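# Bend backboard clips outward into the frame groove

## Task

For each metal clip on the backboard, bend it outward until its loose tip is seated in the slot running along the inside wall of the frame, so that all clips together keep the backboard in place.

## Robot and tools

Robot: two six-joint arms, left_arm and right_arm, each with a two-finger parallel gripper and a wrist camera. Both bases sit on plates joined by a frame behind them. Calibrated base positions in the scene frame: left_arm (-0.007, +0.371, +0.168) m, right_arm (-0.009, -0.307, +0.168) m. A 'too close' warning treats each plate and its half of the frame as part of that arm.

Scene frame: origin at table-top height, halfway between the nominal bases; +x points out over the table, +z up, +y toward left_arm. Arm names do not match image left/right. Gripper frame: fingers extend along its +z, close along its y; end_effector_position is the point between the pads, about 1 cm short of the tips. Fully open pad gap is 0.094 m.

Row layout (used by execute_actions and move): one flat list of 14 numbers, each in [-1, 1], always covering both arms. First 7 belong to left_arm, last 7 to right_arm. Within each block: wrist pitch (joint4), shoulder (joint2), elbow (joint3), waist (joint1), wrist roll (joint6), wrist yaw (joint5), then gripper opening. The six joint entries are offsets, scaled so 1.0 equals 1.202 rad for waist, 1.258 shoulder, 1.3 elbow, 2.073 wrist pitch, 2.022 wrist yaw and roll. They are counted from the 'Joint targets' line in effect when the action (or move) starts, not from the prior row; sending the same offset twice moves twice as far. A 0 keeps the current target. The opening entry is absolute: +1 fully open, -1 closed; to leave a gripper alone, resend its current command, since 0 means half open.

Joint ranges (rad): waist -2.618..3.054, shoulder 0..3.142, elbow 0..3.142, wrist pitch -1.571..1.571, wrist yaw -1.571..1.571, wrist roll -2.094..2.094. Asking a joint more than 0.059 rad beyond its range rejects that action for both arms; a badly formed or rejected first action rejects the whole call. True ends may differ by up to 0.059 rad; a joint driven there gets clamped and the result says 'joint sent to its limit'. Per control step a joint target cannot lead its measured angle by more than 0.202 (waist), 0.258 (shoulder), 0.3 (elbow), 0.573 (wrist pitch), 0.522 (yaw, roll) rad; if targets would put a gripper over 200 mm from where it is, that arm's targets are pulled back. Big changes therefore span several actions.

Tools:
- execute_actions(actions, cameras): actions is a list of actions; each action is a list of up to 15 rows, each row lasting 1/30 s; fewer rows means the last is held to fill 15 steps (0.5 s). An empty list just reports state and images.
- move(target, speed, blend, opening_speed, blocking, cameras): target is one 14-number row or a list of up to 15 rows; every row's offsets are measured from the same starting Joint targets. All joints are interpolated together, so the hand follows a curve, with no obstacle avoidance. speed: rad/s of the joint with the longest travel, 0.01 to 2, default 0.5, one value or one per target. blend: corner-rounding radius in rad per target, default 0 (stop at each). opening_speed: gripper change rate per second on the -1..1 scale, at least 0.2. Paths under 0.5 s are stretched; over 10 s they stop short. blocking=false returns after about 0.5 s while the motion continues. The result adds a 'move:' line: done, off_target (resting more than 0.035 rad off), moving, held or fault, plus limits=held if steps were withheld and the worst joint error per arm. done does not prove contact or its absence.
- wait(seconds 0..10, cameras): lets time pass holding commands; a running move keeps going.
- stop(cameras): brakes a running move; faster moves need more distance.
- zoom_image(camera, region): camera is cam_high, cam_left_wrist or cam_right_wrist; region [x0, y0, x1, y1] in pixels from the top-left, no larger than 504x504, on the latest image of that camera.
- read_manual(section): licence text only.
- finished_scene(scene): scene number 1 or 2; irreversible, call only when the clips stay seated with the robot clear.

Results: per-arm end_effector_position (m) and end_effector_quat_wxyz in the scene frame, approximate to a few cm. Joint positions (rad) and Joint velocities (rad/s) in the row joint order, plus pad gap (m). Joint targets: the base for your next offsets. Tool commands: current gripper commands. grip_measured: actual opening on the command scale (reads slightly wide when empty, narrower than a squeezed part). grip_effort_nm: gripper motor effort, negative closing; not a pad force. Joint torques in N m, positive toward larger angle; entries 2-4 wrap around at ±28. Step readings list intermediate joint angles for action calls. 'joint command not followed' means the clearance check altered targets. Cameras are 896x504 each, calibrations given in OpenCV form.

Cautions: the grippers squeeze hard (about 50-64 N per pad), so close slowly on fragile parts and open well above grip_measured to release. Avoid fast contacts, hard pushes, dropping or releasing moving parts, and any collision between the arms, which can end the scene. Nothing may leave the table. Pushing into something or holding a stretched pose heats motors: MOTOR HOT appears near 75 °C, at 90 °C the arm folds up and stays idle, at 100 °C it goes limp. To end a press, command targets back past the measured positions. Brief external tugs on held parts may occur. Quicker, smoother, lower-effort solutions are better.

Each tool is called after "Request:" as name(argument=value, ...) on one line, values as JSON.

## Session

Request:
execute_actions(actions=[])

Request:
zoom_image(camera="cam_high", region=[340, 180, 600, 340])

Scene clock: 0.00 s.
left_arm: end_effector_position=(+0.4140, +0.1248, +0.1489) grip_measured=+1.000 grip_effort_nm=n/a end_effector_quat_wxyz=(-0.007, -0.542, +0.841, -0.004) | right_arm: end_effector_position=(+0.0777, -0.5496, +0.1016) grip_measured=+1.000 grip_effort_nm=n/a end_effector_quat_wxyz=(+0.019, -0.341, +0.938, +0.057)
Joint names: [wrist pitch, shoulder, elbow, waist, wrist roll, wrist yaw]
Joint positions: left_arm=[-1.176 2.54 2.148 -0.595 -1.683 -0.023 0.094] | right_arm=[-0.619 1.882 0.853 -1.243 -1.959 -0.046 0.094]
Joint velocities: within noise
Joint torques (N m): no reading
Motor temperatures (°C): left_arm=[20 28 16 18 18 18 17] | right_arm=[16 19 20 18 21 19 17]
Heat: left arm: 28 °C; right arm: 21 °C.
Joint targets: left_arm=[-1.182 2.539 2.151 -0.595 -1.683 -0.028] | right_arm=[-0.625 1.874 0.859 -1.243 -1.960 -0.052]
Tool commands: left_gripper/opening=+1.0 right_gripper/opening=+1.0
camera_calibration:
cam_left_wrist: T_world_to_cam=[[0.901826, -0.431307, -0.0261403, -0.310491], [-0.378671, -0.818011, 0.432973, 0.233185], [-0.208127, -0.380568, -0.901028, 0.352001], [0, 0, 0, 1]] pos_world=[0.44157, 0.190792, 0.208084]
cam_right_wrist: T_world_to_cam=[[0.635147, -0.768456, -0.0778664, -0.467053], [-0.707143, -0.619083, 0.341591, -0.277563], [-0.310704, -0.161898, -0.936617, 0.119638], [0, 0, 0, 1]] pos_world=[0.137543, -0.511375, 0.170501]

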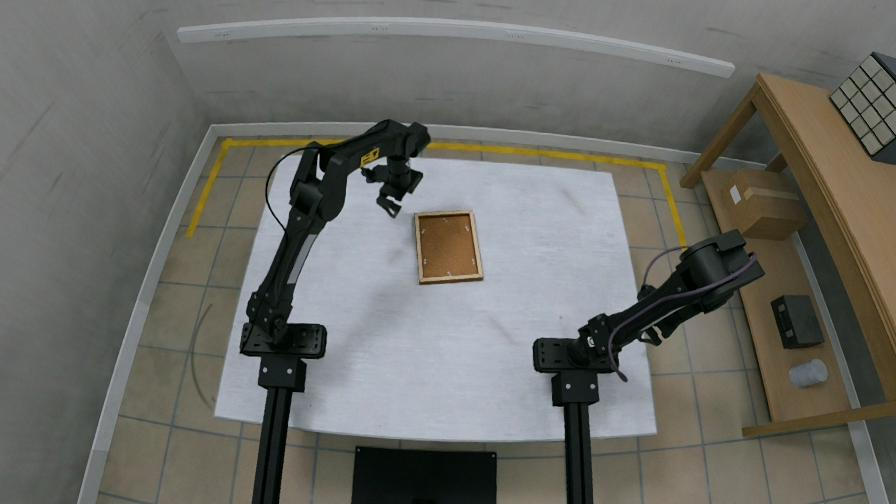

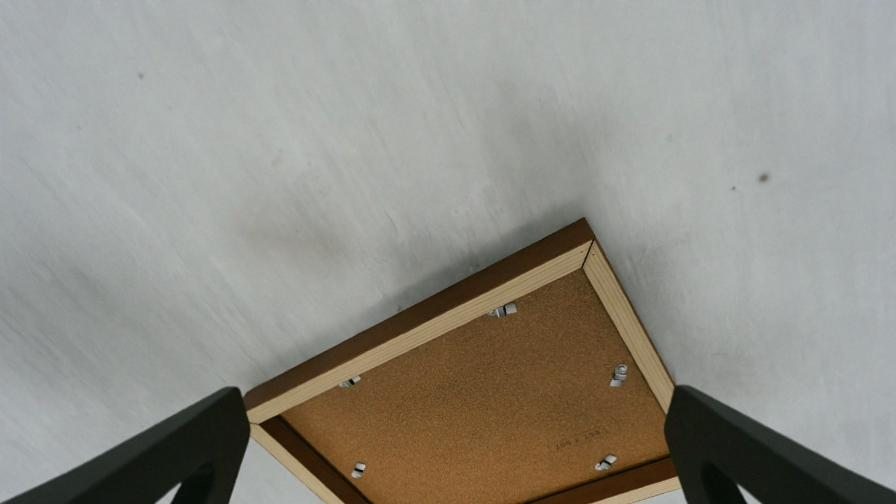

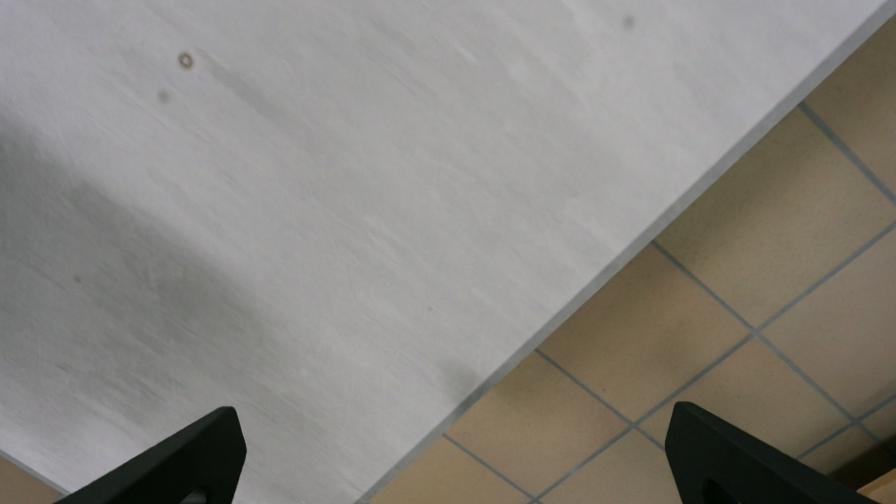

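Scaled by 1.938.

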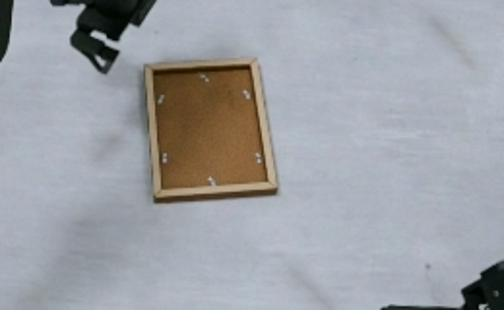

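Request:
move(target=[[0.28,-0.746,-0.73,0.495,0,0,1,0,0,0,0,0,0,1],[0.28,-0.746,-0.73,0.495,0,0,1,-0.05,0.1,0.3,1.0,0.7,0.05,-0.13]], speed=0.9, opening_speed=2, cameras=["cam_high"])

Scene clock: 18.50 s.
left_arm: end_effector_position=(+0.4111, +0.4043, +0.2926) grip_measured=+1.000 grip_effort_nm=-0.037 end_effector_quat_wxyz=(-0.184, +0.741, -0.614, +0.201) | right_arm: end_effector_position=(+0.3551, -0.3328, +0.1445) grip_measured=-0.128 grip_effort_nm=-0.154 end_effector_quat_wxyz=(+0.026, -0.245, +0.969, -0.013)
Joint names: [wrist pitch, shoulder, elbow, waist, wrist roll, wrist yaw]
Joint positions: left_arm=[-0.6 1.617 1.22 0.001 -1.683 -0.023 0.094] | right_arm=[-0.721 1.988 1.221 -0.037 -0.552 0.041 0.041]
Joint velocities: within noise
Joint torques (N m): left_arm=[0.82 -8.77 6.39 -0.38 0.04 -0.08] | right_arm=[0.4 -8.73 6.94 0.01 0.04 0.08]
Motor temperatures (°C): left_arm=[20 31 17 18 18 18 17] | right_arm=[16 20 21 18 21 19 17]
Heat: left arm: 31 °C; right arm: 21 °C.
Joint targets: left_arm=[-0.602 1.601 1.203 0.000 -1.683 -0.028] | right_arm=[-0.729 2.000 1.249 -0.041 -0.545 0.049]
move: done
Images, in order (width x height): cam_high 896x504.

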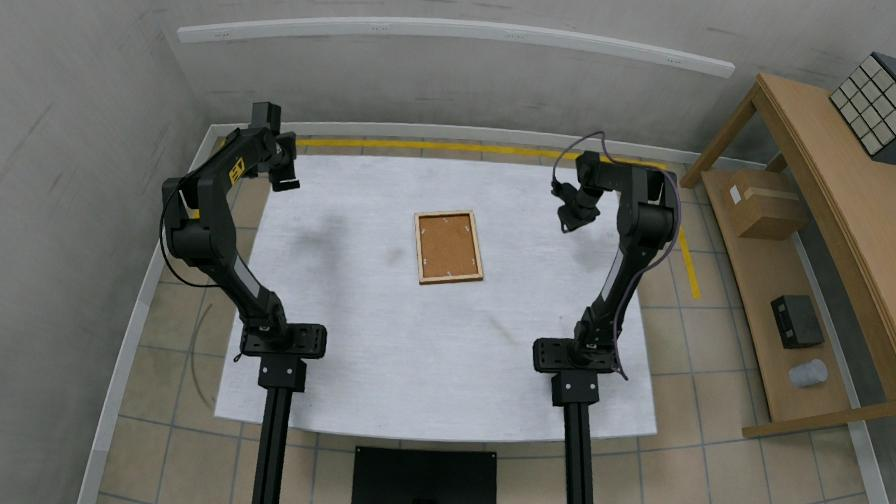

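Request:
move(target=[0,0,0,0,0,0,1,-0.173,0.332,0.526,0.6755,0.5935,0,-0.13], speed=0.8, cameras=["cam_right_wrist"])

Scene clock: 32.10 s.
left_arm: end_effector_position=(+0.4112, +0.4043, +0.2926) grip_measured=+1.000 grip_effort_nm=-0.027 end_effector_quat_wxyz=(-0.184, +0.741, -0.614, +0.201) | right_arm: end_effector_position=(+0.3262, +0.0009, +0.1519) grip_measured=-0.128 grip_effort_nm=-0.149 end_effector_quat_wxyz=(-0.001, -0.055, +0.998, -0.005)
Joint names: [wrist pitch, shoulder, elbow, waist, wrist roll, wrist yaw]
Joint positions: left_arm=[-0.6 1.617 1.22 0.001 -1.683 -0.023 0.094] | right_arm=[-1.078 2.405 1.899 0.775 0.647 0.046 0.041]
Joint velocities: within noise
Joint torques (N m): left_arm=[0.81 -8.85 6.39 -0.34 0.04 -0.06] | right_arm=[0.25 -12.19 7.8 0.24 0.04 0.02]
Motor temperatures (°C): left_arm=[22 31 18 18 18 18 17] | right_arm=[17 21 22 18 21 19 17]
Heat: left arm: 31 °C; right arm: 22 °C.
Joint targets: left_arm=[-0.602 1.601 1.203 0.000 -1.683 -0.028] | right_arm=[-1.088 2.418 1.933 0.771 0.655 0.049]
move: done
camera_calibration:
cam_right_wrist: T_world_to_cam=[[0.102372, -0.99442, 0.0254573, -0.0396014], [-0.906804, -0.0827707, 0.413346, 0.275528], [-0.408933, -0.0653999, -0.910218, 0.36099], [0, 0, 0, 1]] pos_world=[0.401525, 0.00703397, 0.215699]
Images, in order (width x height): cam_right_wrist 896x504.

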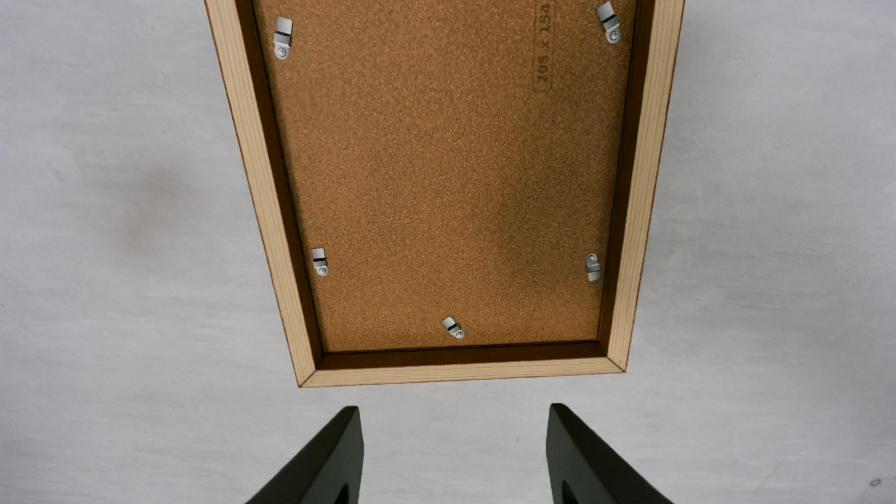

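Request:
zoom_image(camera="cam_right_wrist", region=[250, 0, 350, 70])

Request:
zoom_image(camera="cam_right_wrist", region=[560, 0, 660, 70])

Request:
zoom_image(camera="cam_right_wrist", region=[280, 230, 380, 300])

Request:
zoom_image(camera="cam_right_wrist", region=[550, 230, 650, 300])

Request:
zoom_image(camera="cam_right_wrist", region=[400, 300, 500, 370])

Scaled by 5.040.

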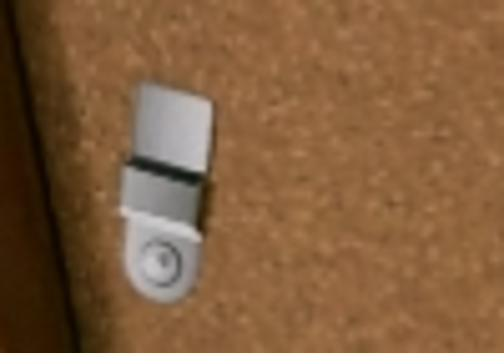

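Scaled by 5.040.

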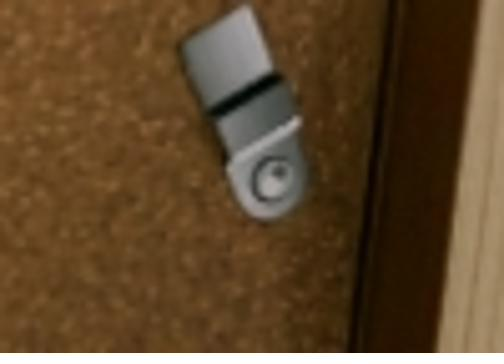

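Scaled by 5.040.

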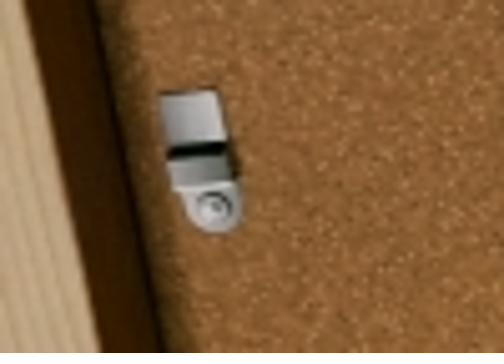

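Scaled by 5.040.

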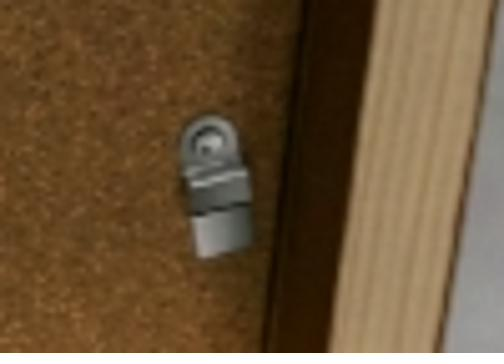

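Scaled by 5.040.

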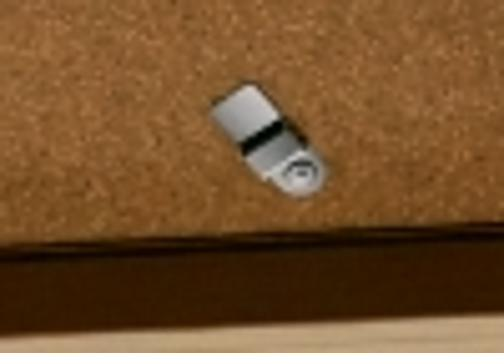

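Request:
move(target=[[0,0,0,0,0,0,1,0.211,-0.1335,-0.4738,-0.111,-0.0843,0,-0.17],[0,0,0,0,0,0,1,0.2648,-0.0342,-0.4738,-0.111,-0.0843,0,-0.17]], speed=0.6, blend=0.03, cameras=["cam_right_wrist"])

Scene clock: 78.17 s.
left_arm: end_effector_position=(+0.4113, +0.4043, +0.2927) grip_measured=+1.000 grip_effort_nm=-0.027 end_effector_quat_wxyz=(-0.184, +0.741, -0.614, +0.201) | right_arm: end_effector_position=(+0.2982, -0.0882, +0.0398) grip_measured=-0.168 grip_effort_nm=-0.154 end_effector_quat_wxyz=(-0.009, -0.067, +0.998, -0.009)
Joint names: [wrist pitch, shoulder, elbow, waist, wrist roll, wrist yaw]
Joint positions: left_arm=[-0.599 1.617 1.22 0.001 -1.683 -0.023 0.094] | right_arm=[-0.549 2.373 1.325 0.642 0.492 0.046 0.039]
Joint velocities: within noise
Joint torques (N m): left_arm=[0.85 -8.91 6.49 -0.29 0.01 -0.07] | right_arm=[0.42 -11.36 3.48 0.16 -0.11 0.02]
Motor temperatures (°C): left_arm=[23 31 18 18 18 18 17] | right_arm=[17 26 22 18 21 19 17]
Heat: left arm: 31 °C; right arm: 26 °C.
Joint targets: left_arm=[-0.602 1.601 1.203 0.000 -1.683 -0.028] | right_arm=[-0.539 2.374 1.317 0.638 0.485 0.049]
move: done
camera_calibration:
cam_right_wrist: T_world_to_cam=[[0.125785, -0.991505, 0.0331112, -0.129551], [-0.897811, -0.0995732, 0.428976, 0.284303], [-0.422035, -0.0836863, -0.902709, 0.243718], [0, 0, 0, 1]] pos_world=[0.374403, -0.0797453, 0.102337]
Images, in order (width x height): cam_right_wrist 896x504.

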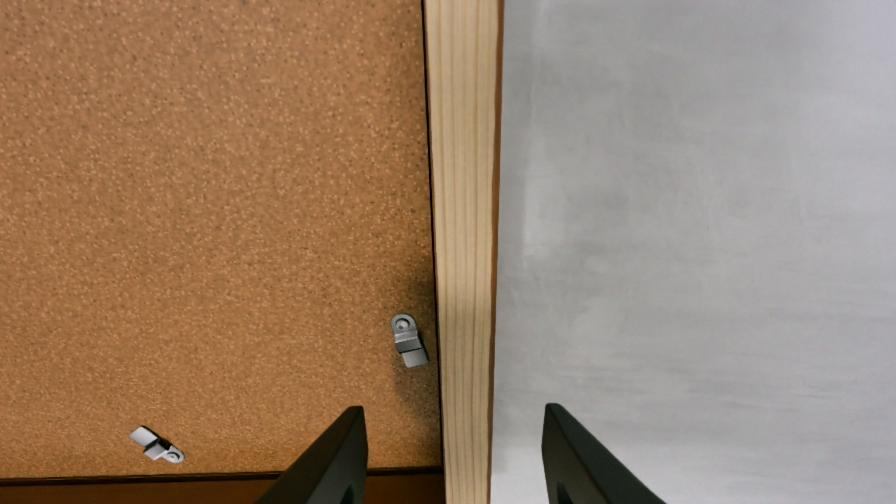

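Request:
move(target=[0,0,0,0,0,0,1,0.0285,0.0413,0,0.015,0.0104,0,-0.17], speed=0.25, cameras=["cam_right_wrist"])

Scene clock: 90.73 s.
left_arm: end_effector_position=(+0.4113, +0.4043, +0.2927) grip_measured=+1.000 grip_effort_nm=-0.022 end_effector_quat_wxyz=(-0.184, +0.741, -0.614, +0.201) | right_arm: end_effector_position=(+0.2994, -0.0842, +0.0237) grip_measured=-0.168 grip_effort_nm=-0.149 end_effector_quat_wxyz=(-0.003, -0.066, +0.998, -0.005)
Joint names: [wrist pitch, shoulder, elbow, waist, wrist roll, wrist yaw]
Joint positions: left_arm=[-0.599 1.617 1.22 0.001 -1.683 -0.023 0.094] | right_arm=[-0.491 2.417 1.325 0.647 0.498 0.046 0.039]
Joint velocities: within noise
Joint torques (N m): left_arm=[0.82 -8.87 6.34 -0.23 0.03 -0.04] | right_arm=[0.44 -10.82 3.37 1.42 0.05 0.02]
Motor temperatures (°C): left_arm=[23 31 18 18 18 18 17] | right_arm=[17 25 22 18 21 19 17]
Heat: left arm: 31 °C; right arm: 25 °C.
Joint targets: left_arm=[-0.602 1.601 1.203 0.000 -1.683 -0.028] | right_arm=[-0.479 2.426 1.317 0.656 0.506 0.049]
move: done
camera_calibration:
cam_right_wrist: T_world_to_cam=[[0.123718, -0.991973, 0.0261288, -0.124452], [-0.903055, -0.101636, 0.417328, 0.29438], [-0.411323, -0.0752267, -0.90838, 0.227688], [0, 0, 0, 1]] pos_world=[0.374891, -0.0764053, 0.087226]
Images, in order (width x height): cam_right_wrist 896x504.

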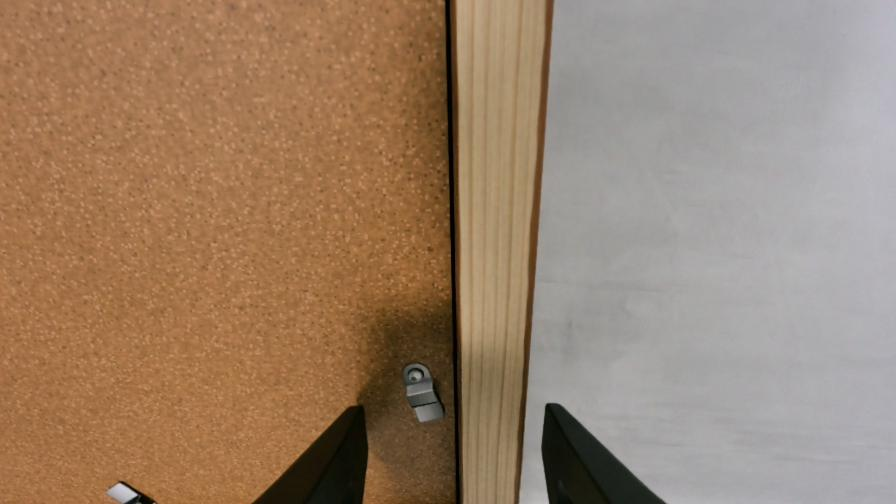

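Request:
move(target=[0,0,0,0,0,0,1,0.006,0.0175,0.034,0,0,0,-0.17], speed=0.12, cameras=["cam_right_wrist"])

Scene clock: 96.20 s.
left_arm: end_effector_position=(+0.4113, +0.4043, +0.2927) grip_measured=+1.000 grip_effort_nm=-0.027 end_effector_quat_wxyz=(-0.184, +0.741, -0.614, +0.201) | right_arm: end_effector_position=(+0.3027, -0.0817, +0.0209) grip_measured=-0.168 grip_effort_nm=-0.149 end_effector_quat_wxyz=(+0.000, -0.065, +0.998, -0.003)
Joint names: [wrist pitch, shoulder, elbow, waist, wrist roll, wrist yaw]
Joint positions: left_arm=[-0.599 1.617 1.22 0.001 -1.683 -0.023 0.094] | right_arm=[-0.482 2.431 1.338 0.647 0.5 0.046 0.039]
Joint velocities: within noise
Joint torques (N m): left_arm=[0.85 -8.79 6.34 -0.32 0.02 -0.04] | right_arm=[0.51 -10.15 5.65 1.39 0.03 0.02]
Motor temperatures (°C): left_arm=[23 31 18 18 18 18 17] | right_arm=[17 25 22 18 21 19 17]
Heat: left arm: 31 °C; right arm: 25 °C.
Joint targets: left_arm=[-0.602 1.601 1.203 0.000 -1.683 -0.028] | right_arm=[-0.467 2.449 1.361 0.656 0.506 0.049]
move: done
camera_calibration:
cam_right_wrist: T_world_to_cam=[[0.121752, -0.992307, 0.0224338, -0.121627], [-0.905798, -0.101839, 0.411289, 0.299732], [-0.40584, -0.0703956, -0.911229, 0.225414], [0, 0, 0, 1]] pos_world=[0.377787, -0.0742988, 0.0848562]
Images, in order (width x height): cam_right_wrist 896x504.

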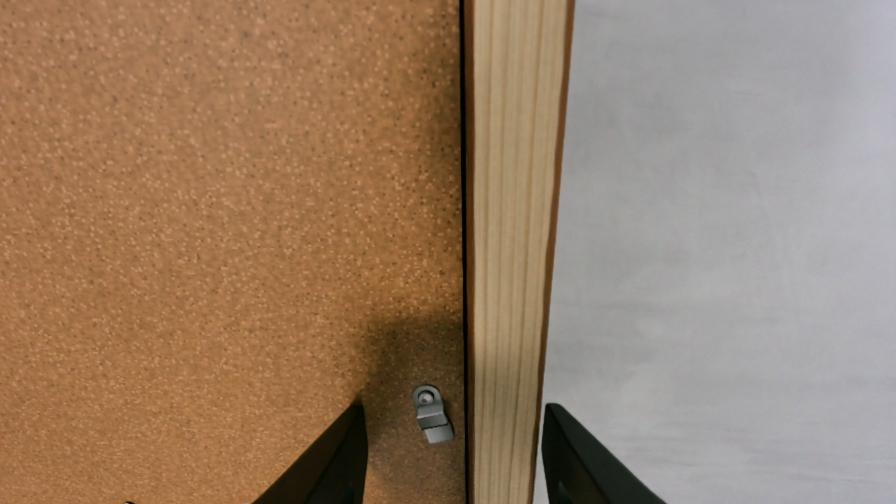

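Request:
move(target=[0,0,0,0,0,0,1,0.001,0.005,0,0,0,0,-0.42], speed=0.1, opening_speed=0.25, cameras=["cam_right_wrist"])

Scene clock: 99.80 s.
left_arm: end_effector_position=(+0.4113, +0.4043, +0.2927) grip_measured=+1.000 grip_effort_nm=-0.022 end_effector_quat_wxyz=(-0.184, +0.741, -0.614, +0.201) | right_arm: end_effector_position=(+0.3033, -0.0828, +0.0206) grip_measured=-0.417 grip_effort_nm=-0.198 end_effector_quat_wxyz=(+0.003, -0.066, +0.998, -0.008)
Joint names: [wrist pitch, shoulder, elbow, waist, wrist roll, wrist yaw]
Joint positions: left_arm=[-0.599 1.617 1.22 0.001 -1.683 -0.023 0.094] | right_arm=[-0.482 2.432 1.338 0.649 0.5 0.057 0.027]
Joint velocities: within noise
Joint torques (N m): left_arm=[0.81 -8.94 6.38 -0.2 0.04 -0.01] | right_arm=[0.54 -9.61 5.59 1.14 0.02 -0.1]
Motor temperatures (°C): left_arm=[23 31 18 18 18 18 17] | right_arm=[17 24 22 18 21 19 17]
Heat: left arm: 31 °C; right arm: 24 °C.
Joint targets: left_arm=[-0.602 1.601 1.203 0.000 -1.683 -0.028] | right_arm=[-0.465 2.455 1.361 0.656 0.506 0.049]
move: done
camera_calibration:
cam_right_wrist: T_world_to_cam=[[0.123549, -0.991808, 0.0324305, -0.123495], [-0.908043, -0.0998121, 0.406811, 0.301173], [-0.400242, -0.0797093, -0.912936, 0.222929], [0, 0, 0, 1]] pos_world=[0.377961, -0.074653, 0.0850041]
Images, in order (width x height): cam_right_wrist 896x504.

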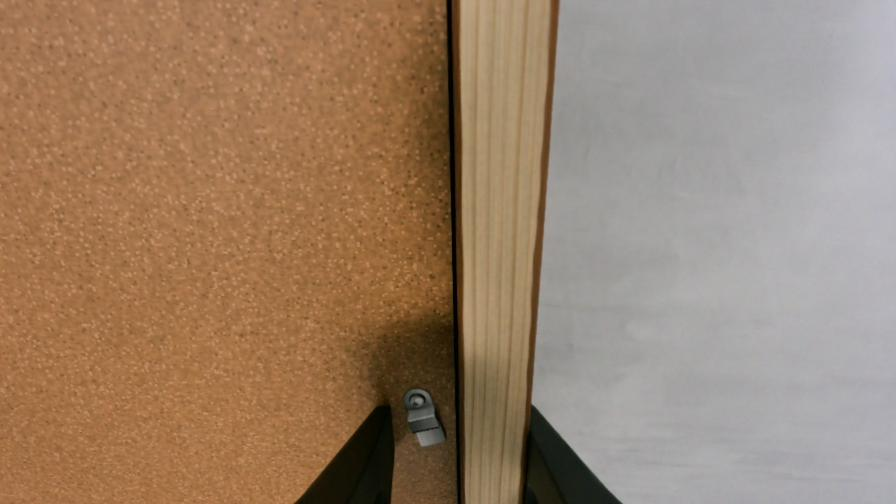

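Request:
move(target=[0,0,0,0,0,0,1,0.0,0.001,-0.005,-0.0155,0,0,-0.58], speed=0.1, opening_speed=0.25, cameras=["cam_right_wrist"])

Request:
zoom_image(camera="cam_right_wrist", region=[340, 350, 500, 500])

Scene clock: 106.07 s.
left_arm: end_effector_position=(+0.4113, +0.4043, +0.2927) grip_measured=+1.000 grip_effort_nm=-0.027 end_effector_quat_wxyz=(-0.184, +0.741, -0.614, +0.201) | right_arm: end_effector_position=(+0.3035, -0.0855, +0.0206) grip_measured=-0.575 grip_effort_nm=-0.300 end_effector_quat_wxyz=(+0.000, -0.063, +0.998, -0.010)
Joint names: [wrist pitch, shoulder, elbow, waist, wrist roll, wrist yaw]
Joint positions: left_arm=[-0.599 1.617 1.22 0.001 -1.683 -0.023 0.094] | right_arm=[-0.488 2.432 1.338 0.643 0.5 0.057 0.02]
Joint velocities: within noise
Joint torques (N m): left_arm=[0.83 -8.95 6.5 -0.38 0 -0.06] | right_arm=[0.59 -9.55 5.11 0.05 0.03 -0.1]
Motor temperatures (°C): left_arm=[23 31 18 18 18 18 17] | right_arm=[17 24 22 18 21 19 17]
Heat: left arm: 31 °C; right arm: 24 °C.
Joint targets: left_arm=[-0.602 1.601 1.203 0.000 -1.683 -0.028] | right_arm=[-0.465 2.456 1.354 0.637 0.506 0.049]
move: done
camera_calibration:
cam_right_wrist: T_world_to_cam=[[0.117862, -0.992408, 0.0351372, -0.124589], [-0.906764, -0.0931309, 0.411225, 0.301266], [-0.404831, -0.0803291, -0.910856, 0.224038], [0, 0, 0, 1]] pos_world=[0.378558, -0.0775897, 0.0845561]
Images, in order (width x height): cam_right_wrist 896x504.

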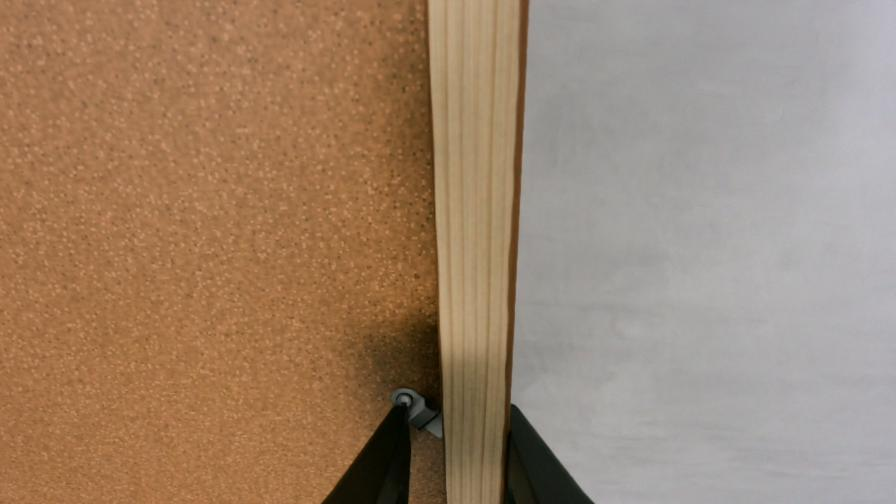

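Scaled by 3.150.

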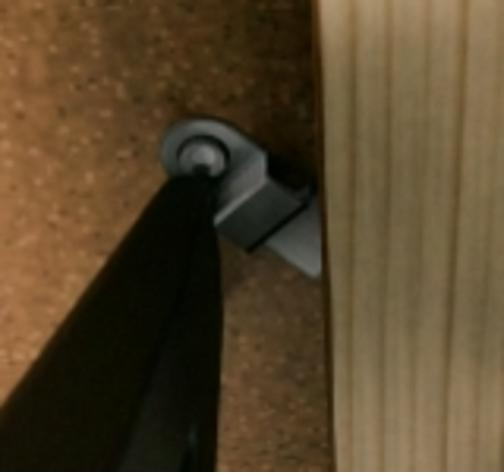

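Same as before. Continue.

Request:
move(target=[0,0,0,0,0,0,1,0.0,0.001,-0.004,-0.010,0,0,-0.70], speed=0.1, opening_speed=0.25, cameras=["cam_right_wrist"])

Request:
zoom_image(camera="cam_right_wrist", region=[340, 350, 500, 500])

Scene clock: 110.10 s.
left_arm: end_effector_position=(+0.4113, +0.4043, +0.2927) grip_measured=+1.000 grip_effort_nm=-0.027 end_effector_quat_wxyz=(-0.184, +0.741, -0.614, +0.201) | right_arm: end_effector_position=(+0.3039, -0.0876, +0.0204) grip_measured=-0.695 grip_effort_nm=-0.935 end_effector_quat_wxyz=(-0.005, -0.059, +0.998, -0.005)
Joint names: [wrist pitch, shoulder, elbow, waist, wrist roll, wrist yaw]
Joint positions: left_arm=[-0.599 1.617 1.22 0.001 -1.683 -0.023 0.094] | right_arm=[-0.491 2.432 1.338 0.632 0.497 0.044 0.014]
Joint velocities: within noise
Joint torques (N m): left_arm=[0.83 -8.95 6.37 -0.28 0.03 -0.03] | right_arm=[0.62 -9.39 4.72 -0.06 0.07 0.04]
Motor temperatures (°C): left_arm=[23 31 18 18 18 18 17] | right_arm=[17 24 22 18 21 19 17]
Heat: left arm: 31 °C; right arm: 24 °C.
Joint targets: left_arm=[-0.602 1.601 1.203 0.000 -1.683 -0.028] | right_arm=[-0.465 2.457 1.349 0.625 0.506 0.049]
move: done
camera_calibration:
cam_right_wrist: T_world_to_cam=[[0.110231, -0.993575, 0.0256549, -0.124308], [-0.903028, -0.0893356, 0.42019, 0.300476], [-0.415198, -0.069485, -0.907074, 0.227868], [0, 0, 0, 1]] pos_world=[0.379651, -0.0808331, 0.0836249]
Images, in order (width x height): cam_right_wrist 896x504.

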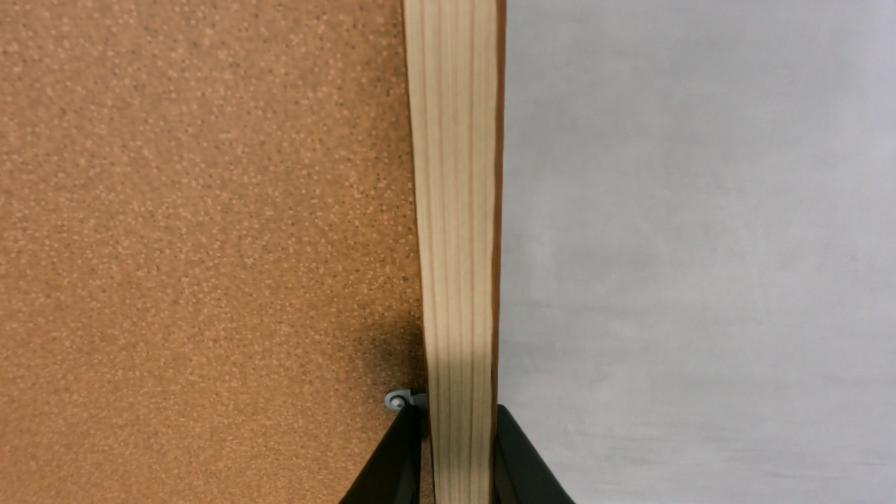

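Scaled by 3.150.

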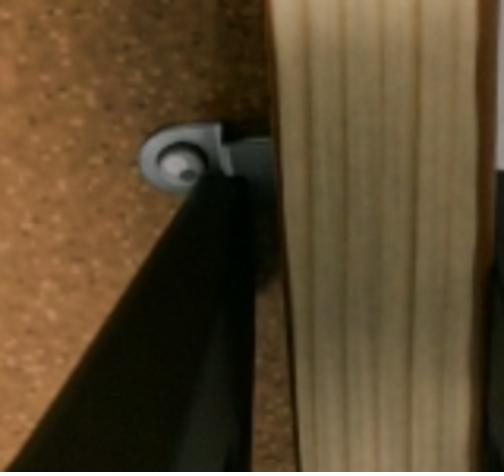

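Request:
move(target=[[0,0,0,0,0,0,1,0,0,0,0.004,0,0,-0.55],[0,0,0,0,0,0,1,-0.05,-0.12,0,0.004,0,0,-0.55],[0,0,0,0,0,0,1,-0.257,0.166,0.5695,0.2334,0.1214,0,-0.17],[0,0,0,0,0,0,1,-0.223,0.222,0.5695,0.2334,0.1214,0,-0.17]], speed=[0.4,0.4,0.5,0.3], opening_speed=0.8, cameras=["cam_right_wrist"])

Scene clock: 127.53 s.
left_arm: end_effector_position=(+0.4113, +0.4043, +0.2927) grip_measured=+1.000 grip_effort_nm=-0.027 end_effector_quat_wxyz=(-0.184, +0.741, -0.614, +0.201) | right_arm: end_effector_position=(+0.2988, +0.0663, +0.0449) grip_measured=-0.172 grip_effort_nm=0.066 end_effector_quat_wxyz=(-0.005, -0.072, +0.997, -0.011)
Joint names: [wrist pitch, shoulder, elbow, waist, wrist roll, wrist yaw]
Joint positions: left_arm=[-0.599 1.617 1.22 0.001 -1.683 -0.023 0.094] | right_arm=[-0.937 2.73 2.062 0.903 0.744 0.045 0.039]
Joint velocities: within noise
Joint torques (N m): left_arm=[0.83 -8.87 6.45 -0.29 0 -0.01] | right_arm=[0.4 -14.08 7.08 0.87 0.04 0.01]
Motor temperatures (°C): left_arm=[24 31 18 18 18 18 17] | right_arm=[17 24 22 18 21 19 18]
Heat: left arm: 31 °C; right arm: 24 °C.
Joint targets: left_arm=[-0.602 1.601 1.203 0.000 -1.683 -0.028] | right_arm=[-0.927 2.737 2.090 0.906 0.751 0.049]
move: done
camera_calibration:
cam_right_wrist: T_world_to_cam=[[0.134735, -0.990207, 0.0365515, 0.0204757], [-0.900276, -0.106922, 0.421986, 0.299587], [-0.413945, -0.0897627, -0.905865, 0.259588], [0, 0, 0, 1]] pos_world=[0.374407, 0.0756089, 0.107982]
Images, in order (width x height): cam_right_wrist 896x504.

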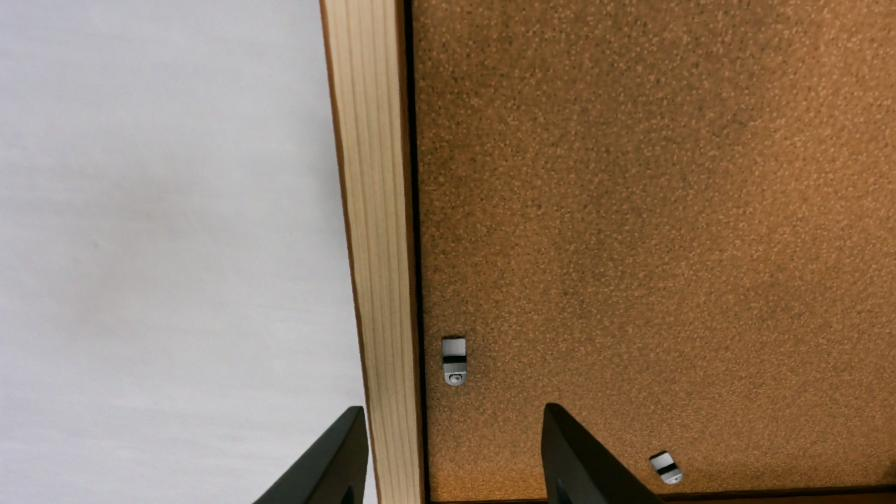

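Request:
move(target=[0,0,0,0,0,0,1,0.0212,0.0477,0.023,0.006,0.004,0,-0.17], speed=0.2, cameras=["cam_right_wrist"])

Scene clock: 141.63 s.
left_arm: end_effector_position=(+0.4113, +0.4043, +0.2927) grip_measured=+1.000 grip_effort_nm=-0.022 end_effector_quat_wxyz=(-0.184, +0.741, -0.614, +0.201) | right_arm: end_effector_position=(+0.3014, +0.0708, +0.0236) grip_measured=-0.172 grip_effort_nm=0.066 end_effector_quat_wxyz=(-0.001, -0.068, +0.998, -0.007)
Joint names: [wrist pitch, shoulder, elbow, waist, wrist roll, wrist yaw]
Joint positions: left_arm=[-0.599 1.617 1.22 0.001 -1.683 -0.023 0.094] | right_arm=[-0.893 2.786 2.086 0.903 0.752 0.045 0.039]
Joint velocities: within noise
Joint torques (N m): left_arm=[0.81 -8.73 6.46 -0.38 0.03 -0.01] | right_arm=[0.43 -13.9 7.47 1.55 0.05 0.02]
Motor temperatures (°C): left_arm=[24 31 18 18 18 18 17] | right_arm=[17 26 22 18 21 19 17]
Heat: left arm: 31 °C; right arm: 26 °C.
Joint targets: left_arm=[-0.602 1.601 1.203 0.000 -1.683 -0.028] | right_arm=[-0.884 2.796 2.120 0.913 0.760 0.049]
move: done
camera_calibration:
cam_right_wrist: T_world_to_cam=[[0.126501, -0.991549, 0.0287744, 0.028149], [-0.904203, -0.103331, 0.414416, 0.312552], [-0.40794, -0.0784418, -0.909633, 0.23926], [0, 0, 0, 1]] pos_world=[0.376653, 0.0789754, 0.0873027]
Images, in order (width x height): cam_right_wrist 896x504.

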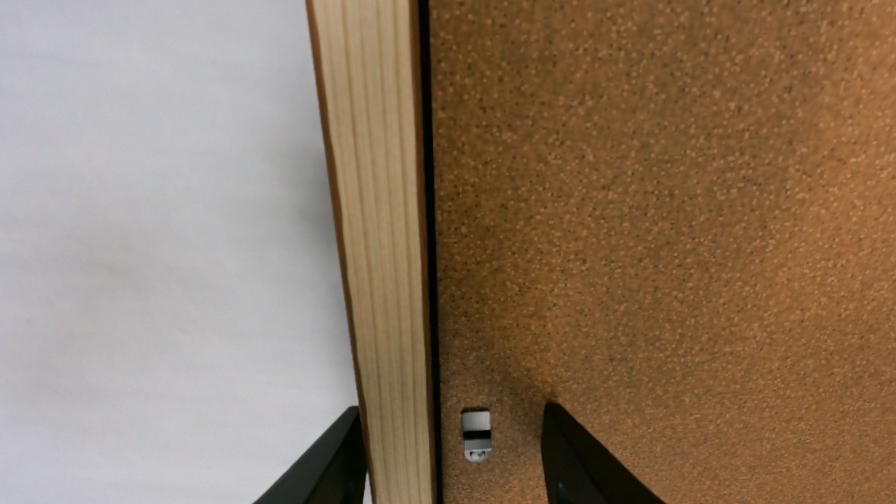

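Request:
move(target=[0,0,0,0,0,0,1,0.003,0.006,0.002,0.004,0,0,-0.17], speed=0.1, cameras=["cam_right_wrist"])

Scene clock: 147.77 s.
left_arm: end_effector_position=(+0.4113, +0.4043, +0.2927) grip_measured=+1.000 grip_effort_nm=-0.027 end_effector_quat_wxyz=(-0.184, +0.741, -0.614, +0.201) | right_arm: end_effector_position=(+0.3012, +0.0749, +0.0237) grip_measured=-0.172 grip_effort_nm=0.061 end_effector_quat_wxyz=(+0.002, -0.070, +0.998, -0.003)
Joint names: [wrist pitch, shoulder, elbow, waist, wrist roll, wrist yaw]
Joint positions: left_arm=[-0.599 1.617 1.22 0.001 -1.683 -0.023 0.094] | right_arm=[-0.886 2.789 2.091 0.909 0.752 0.045 0.039]
Joint velocities: within noise
Joint torques (N m): left_arm=[0.83 -9.01 6.45 -0.31 0.03 -0.01] | right_arm=[0.44 -13.48 7.3 1.44 0.04 0.03]
Motor temperatures (°C): left_arm=[24 31 19 18 18 18 17] | right_arm=[17 27 23 18 21 19 17]
Heat: left arm: 31 °C; right arm: 27 °C.
Joint targets: left_arm=[-0.602 1.601 1.203 0.000 -1.683 -0.028] | right_arm=[-0.877 2.804 2.122 0.918 0.759 0.049]
move: done
camera_calibration:
cam_right_wrist: T_world_to_cam=[[0.131251, -0.991109, 0.0218428, 0.0309465], [-0.906316, -0.111036, 0.407752, 0.314043], [-0.401701, -0.0733143, -0.912831, 0.237403], [0, 0, 0, 1]] pos_world=[0.375926, 0.0829464, 0.0879817]
Images, in order (width x height): cam_right_wrist 896x504.

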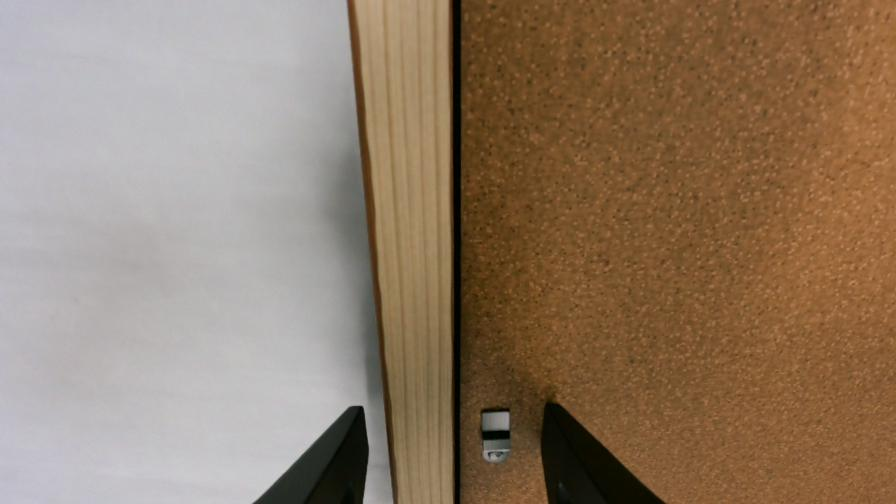

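Request:
move(target=[[0,0,0,0,0,0,1,-0.010,0,0.0225,-0.019,-0.002,0,-0.17],[0,0,0,0,0,0,1,-0.004,0.0115,0.0225,-0.019,-0.002,0,-0.17]], speed=0.1, cameras=["cam_right_wrist"])

Scene clock: 161.07 s.
left_arm: end_effector_position=(+0.4113, +0.4043, +0.2927) grip_measured=+1.000 grip_effort_nm=-0.032 end_effector_quat_wxyz=(-0.184, +0.741, -0.614, +0.201) | right_arm: end_effector_position=(+0.3090, +0.0780, +0.0236) grip_measured=-0.172 grip_effort_nm=0.056 end_effector_quat_wxyz=(+0.008, -0.065, +0.998, +0.003)
Joint names: [wrist pitch, shoulder, elbow, waist, wrist roll, wrist yaw]
Joint positions: left_arm=[-0.599 1.617 1.22 0.001 -1.683 -0.023 0.094] | right_arm=[-0.887 2.804 2.124 0.901 0.753 0.045 0.039]
Joint velocities: within noise
Joint torques (N m): left_arm=[0.86 -8.88 6.32 -0.35 0.01 -0.03] | right_arm=[0.38 -13.61 7.13 0.13 0 0.02]
Motor temperatures (°C): left_arm=[24 31 19 18 18 18 17] | right_arm=[17 26 23 18 21 19 17]
Heat: left arm: 31 °C; right arm: 26 °C.
Joint targets: left_arm=[-0.602 1.601 1.203 0.000 -1.683 -0.028] | right_arm=[-0.886 2.819 2.151 0.895 0.756 0.049]
move: done
camera_calibration:
cam_right_wrist: T_world_to_cam=[[0.121751, -0.992506, 0.0104242, 0.0363131], [-0.911492, -0.107643, 0.396983, 0.323152], [-0.392886, -0.0578345, -0.917767, 0.236906], [0, 0, 0, 1]] pos_world=[0.383206, 0.0845274, 0.0887606]
Images, in order (width x height): cam_right_wrist 896x504.

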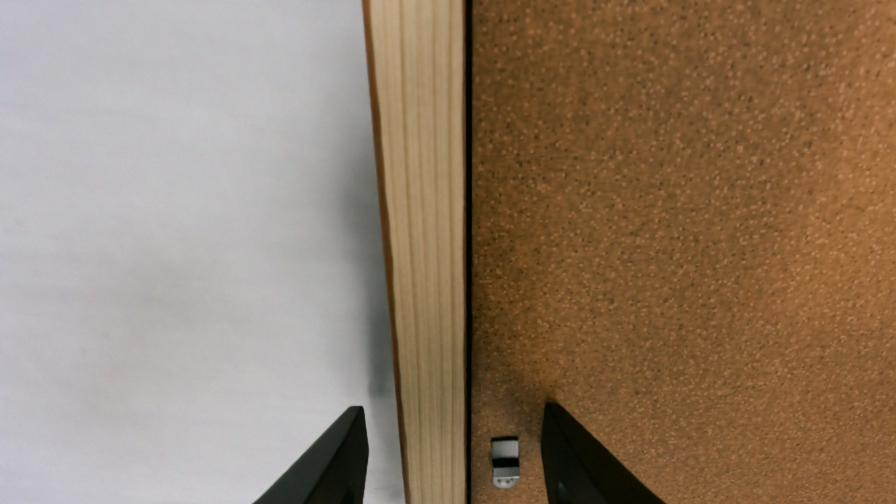

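Request:
move(target=[0,0,0,0,0,0,1,-0.0105,0,0,0,0,0,-0.17], speed=0.1, cameras=["cam_right_wrist"])

Scene clock: 165.10 s.
left_arm: end_effector_position=(+0.4113, +0.4043, +0.2927) grip_measured=+1.000 grip_effort_nm=-0.022 end_effector_quat_wxyz=(-0.184, +0.741, -0.614, +0.201) | right_arm: end_effector_position=(+0.3074, +0.0760, +0.0236) grip_measured=-0.172 grip_effort_nm=0.061 end_effector_quat_wxyz=(+0.004, -0.065, +0.998, -0.001)
Joint names: [wrist pitch, shoulder, elbow, waist, wrist roll, wrist yaw]
Joint positions: left_arm=[-0.599 1.617 1.22 0.001 -1.683 -0.023 0.094] | right_arm=[-0.897 2.804 2.124 0.901 0.753 0.045 0.039]
Joint velocities: within noise
Joint torques (N m): left_arm=[0.82 -9.01 6.37 -0.38 0 -0.01] | right_arm=[0.27 -13.65 7.06 0.12 -0.01 0.02]
Motor temperatures (°C): left_arm=[24 31 19 18 18 18 17] | right_arm=[17 27 23 18 21 19 17]
Heat: left arm: 31 °C; right arm: 27 °C.
Joint targets: left_arm=[-0.602 1.601 1.203 0.000 -1.683 -0.028] | right_arm=[-0.907 2.819 2.151 0.895 0.756 0.049]
move: done
camera_calibration:
cam_right_wrist: T_world_to_cam=[[0.122253, -0.99234, 0.017789, 0.0341415], [-0.908738, -0.104711, 0.404019, 0.32017], [-0.399061, -0.0655582, -0.914578, 0.238514], [0, 0, 0, 1]] pos_world=[0.381959, 0.083042, 0.0881772]
Images, in order (width x height): cam_right_wrist 896x504.

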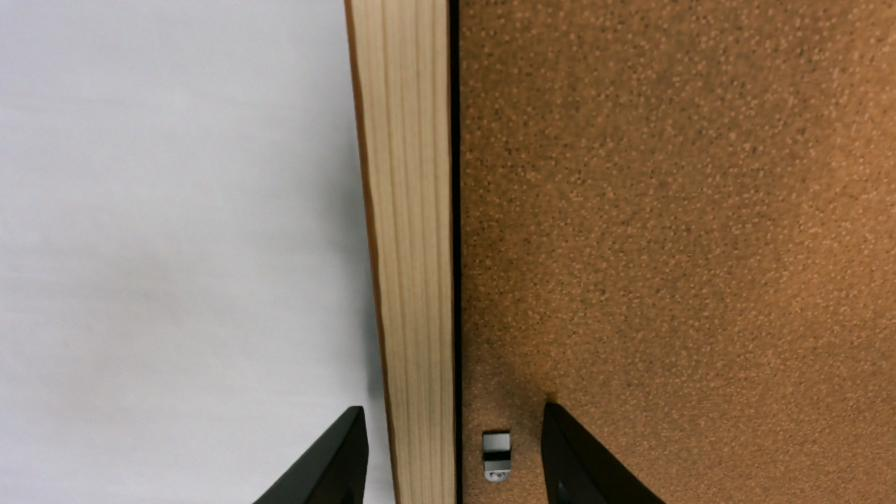

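Request:
move(target=[0,0,0,0,0,0,1,-0.002,0.005,0,0,0,0,-0.17], speed=0.1, cameras=[])

Scene clock: 171.93 s.
left_arm: end_effector_position=(+0.4113, +0.4043, +0.2927) grip_measured=+1.000 grip_effort_nm=-0.032 end_effector_quat_wxyz=(-0.184, +0.741, -0.614, +0.201) | right_arm: end_effector_position=(+0.3069, +0.0754, +0.0234) grip_measured=-0.172 grip_effort_nm=0.066 end_effector_quat_wxyz=(+0.003, -0.066, +0.998, -0.002)
Joint names: [wrist pitch, shoulder, elbow, waist, wrist roll, wrist yaw]
Joint positions: left_arm=[-0.599 1.617 1.22 0.001 -1.683 -0.023 0.094] | right_arm=[-0.9 2.805 2.124 0.901 0.753 0.045 0.039]
Joint velocities: within noise
Joint torques (N m): left_arm=[0.83 -9.06 6.37 -0.32 0.01 -0.03] | right_arm=[0.23 -13.15 7.05 0.06 -0.01 0.02]
Motor temperatures (°C): left_arm=[24 31 19 18 18 18 17] | right_arm=[17 27 23 18 21 19 17]
Heat: left arm: 31 °C; right arm: 27 °C.
Joint targets: left_arm=[-0.602 1.601 1.203 0.000 -1.683 -0.028] | right_arm=[-0.912 2.825 2.151 0.895 0.756 0.049]
move: done
No camera images: "cameras" was empty.

Request:
move(target=[0,0,0,0,0,0,1,-0.0,0.002,0,0.004,0,0,-0.58], speed=0.1, opening_speed=0.25, cameras=["cam_right_wrist"])

Request:
zoom_image(camera="cam_right_wrist", region=[380, 354, 580, 504])

Scene clock: 177.90 s.
left_arm: end_effector_position=(+0.4113, +0.4043, +0.2927) grip_measured=+1.000 grip_effort_nm=-0.032 end_effector_quat_wxyz=(-0.184, +0.741, -0.614, +0.201) | right_arm: end_effector_position=(+0.3057, +0.0754, +0.0234) grip_measured=-0.577 grip_effort_nm=-0.208 end_effector_quat_wxyz=(+0.000, -0.066, +0.998, -0.001)
Joint names: [wrist pitch, shoulder, elbow, waist, wrist roll, wrist yaw]
Joint positions: left_arm=[-0.599 1.617 1.22 0.001 -1.683 -0.023 0.094] | right_arm=[-0.904 2.806 2.126 0.901 0.753 0.04 0.02]
Joint velocities: within noise
Joint torques (N m): left_arm=[0.82 -8.84 6.39 -0.32 0.06 -0.04] | right_arm=[0.28 -12.96 6.95 0.59 0 0.07]
Motor temperatures (°C): left_arm=[24 31 19 18 18 18 17] | right_arm=[17 27 22 18 21 19 17]
Heat: left arm: 31 °C; right arm: 27 °C.
Joint targets: left_arm=[-0.602 1.601 1.203 0.000 -1.683 -0.028] | right_arm=[-0.912 2.827 2.151 0.900 0.756 0.049]
move: done
camera_calibration:
cam_right_wrist: T_world_to_cam=[[0.122651, -0.992274, 0.0186678, 0.0336305], [-0.905472, -0.104182, 0.41142, 0.317508], [-0.406297, -0.0673642, -0.911255, 0.239917], [0, 0, 0, 1]] pos_world=[0.380847, 0.0826109, 0.0873683]
Images, in order (width x height): cam_right_wrist 896x504.

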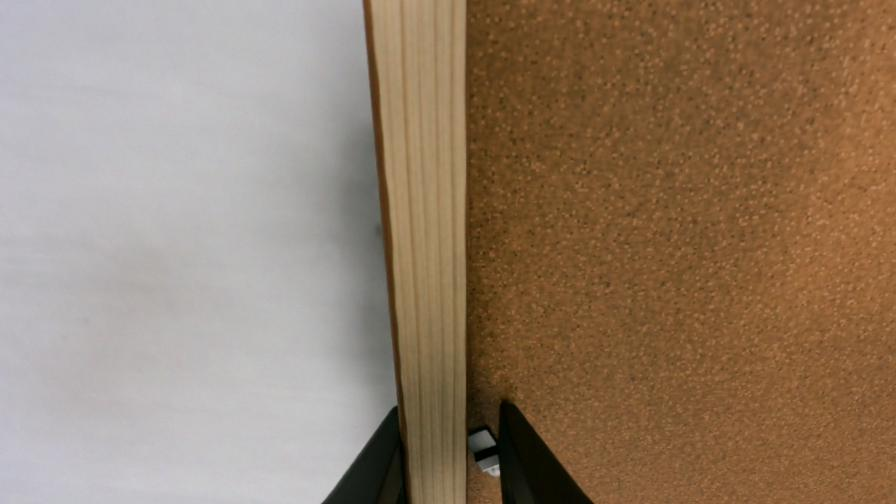

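Scaled by 2.520.

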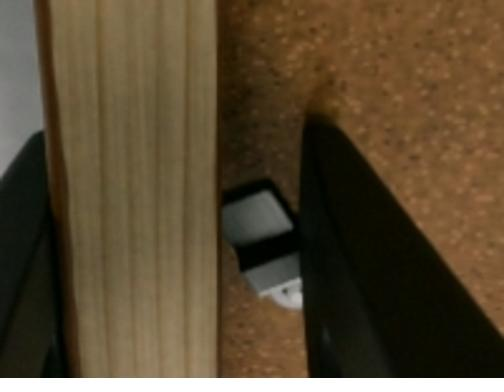

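Request:
move(target=[0,0,0,0,0,0,1,-0.006,0.0115,0.019,0.011,0.002,0,-0.70], speed=0.1, opening_speed=0.25, cameras=["cam_right_wrist"])

Request:
zoom_image(camera="cam_right_wrist", region=[380, 354, 580, 504])

Scene clock: 184.27 s.
left_arm: end_effector_position=(+0.4113, +0.4043, +0.2927) grip_measured=+1.000 grip_effort_nm=-0.022 end_effector_quat_wxyz=(-0.184, +0.741, -0.614, +0.201) | right_arm: end_effector_position=(+0.3058, +0.0784, +0.0233) grip_measured=-0.698 grip_effort_nm=-0.159 end_effector_quat_wxyz=(+0.000, -0.067, +0.998, -0.001)
Joint names: [wrist pitch, shoulder, elbow, waist, wrist roll, wrist yaw]
Joint positions: left_arm=[-0.599 1.617 1.22 0.001 -1.683 -0.023 0.094] | right_arm=[-0.917 2.818 2.151 0.904 0.753 0.039 0.014]
Joint velocities: within noise
Joint torques (N m): left_arm=[0.8 -8.94 6.41 -0.25 0.02 -0.05] | right_arm=[0.29 -12.88 6.94 1.52 0.04 0.1]
Motor temperatures (°C): left_arm=[24 31 19 18 18 18 17] | right_arm=[17 27 23 18 21 19 17]
Heat: left arm: 31 °C; right arm: 27 °C.
Joint targets: left_arm=[-0.602 1.601 1.203 0.000 -1.683 -0.028] | right_arm=[-0.924 2.842 2.176 0.913 0.760 0.049]
move: done
camera_calibration:
cam_right_wrist: T_world_to_cam=[[0.126066, -0.991863, 0.017776, 0.0356132], [-0.904791, -0.107615, 0.412035, 0.317942], [-0.406769, -0.0680272, -0.910995, 0.240262], [0, 0, 0, 1]] pos_world=[0.380912, 0.085883, 0.0872409]
Images, in order (width x height): cam_right_wrist 896x504.

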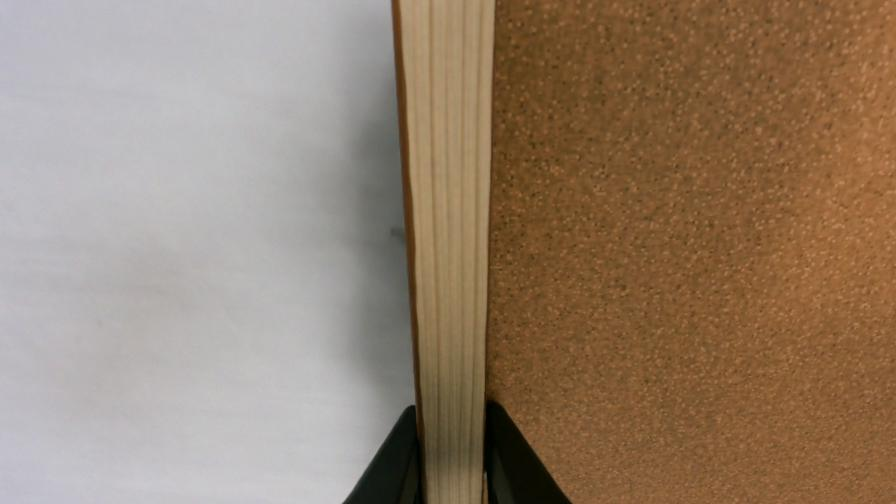

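Scaled by 2.520.

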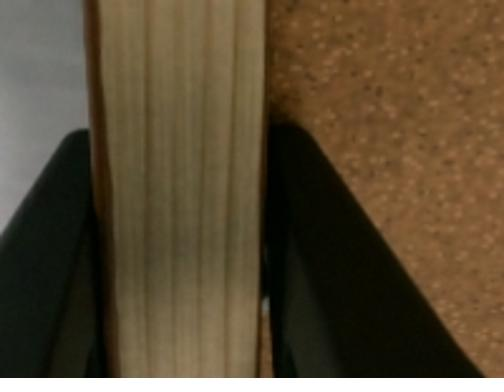

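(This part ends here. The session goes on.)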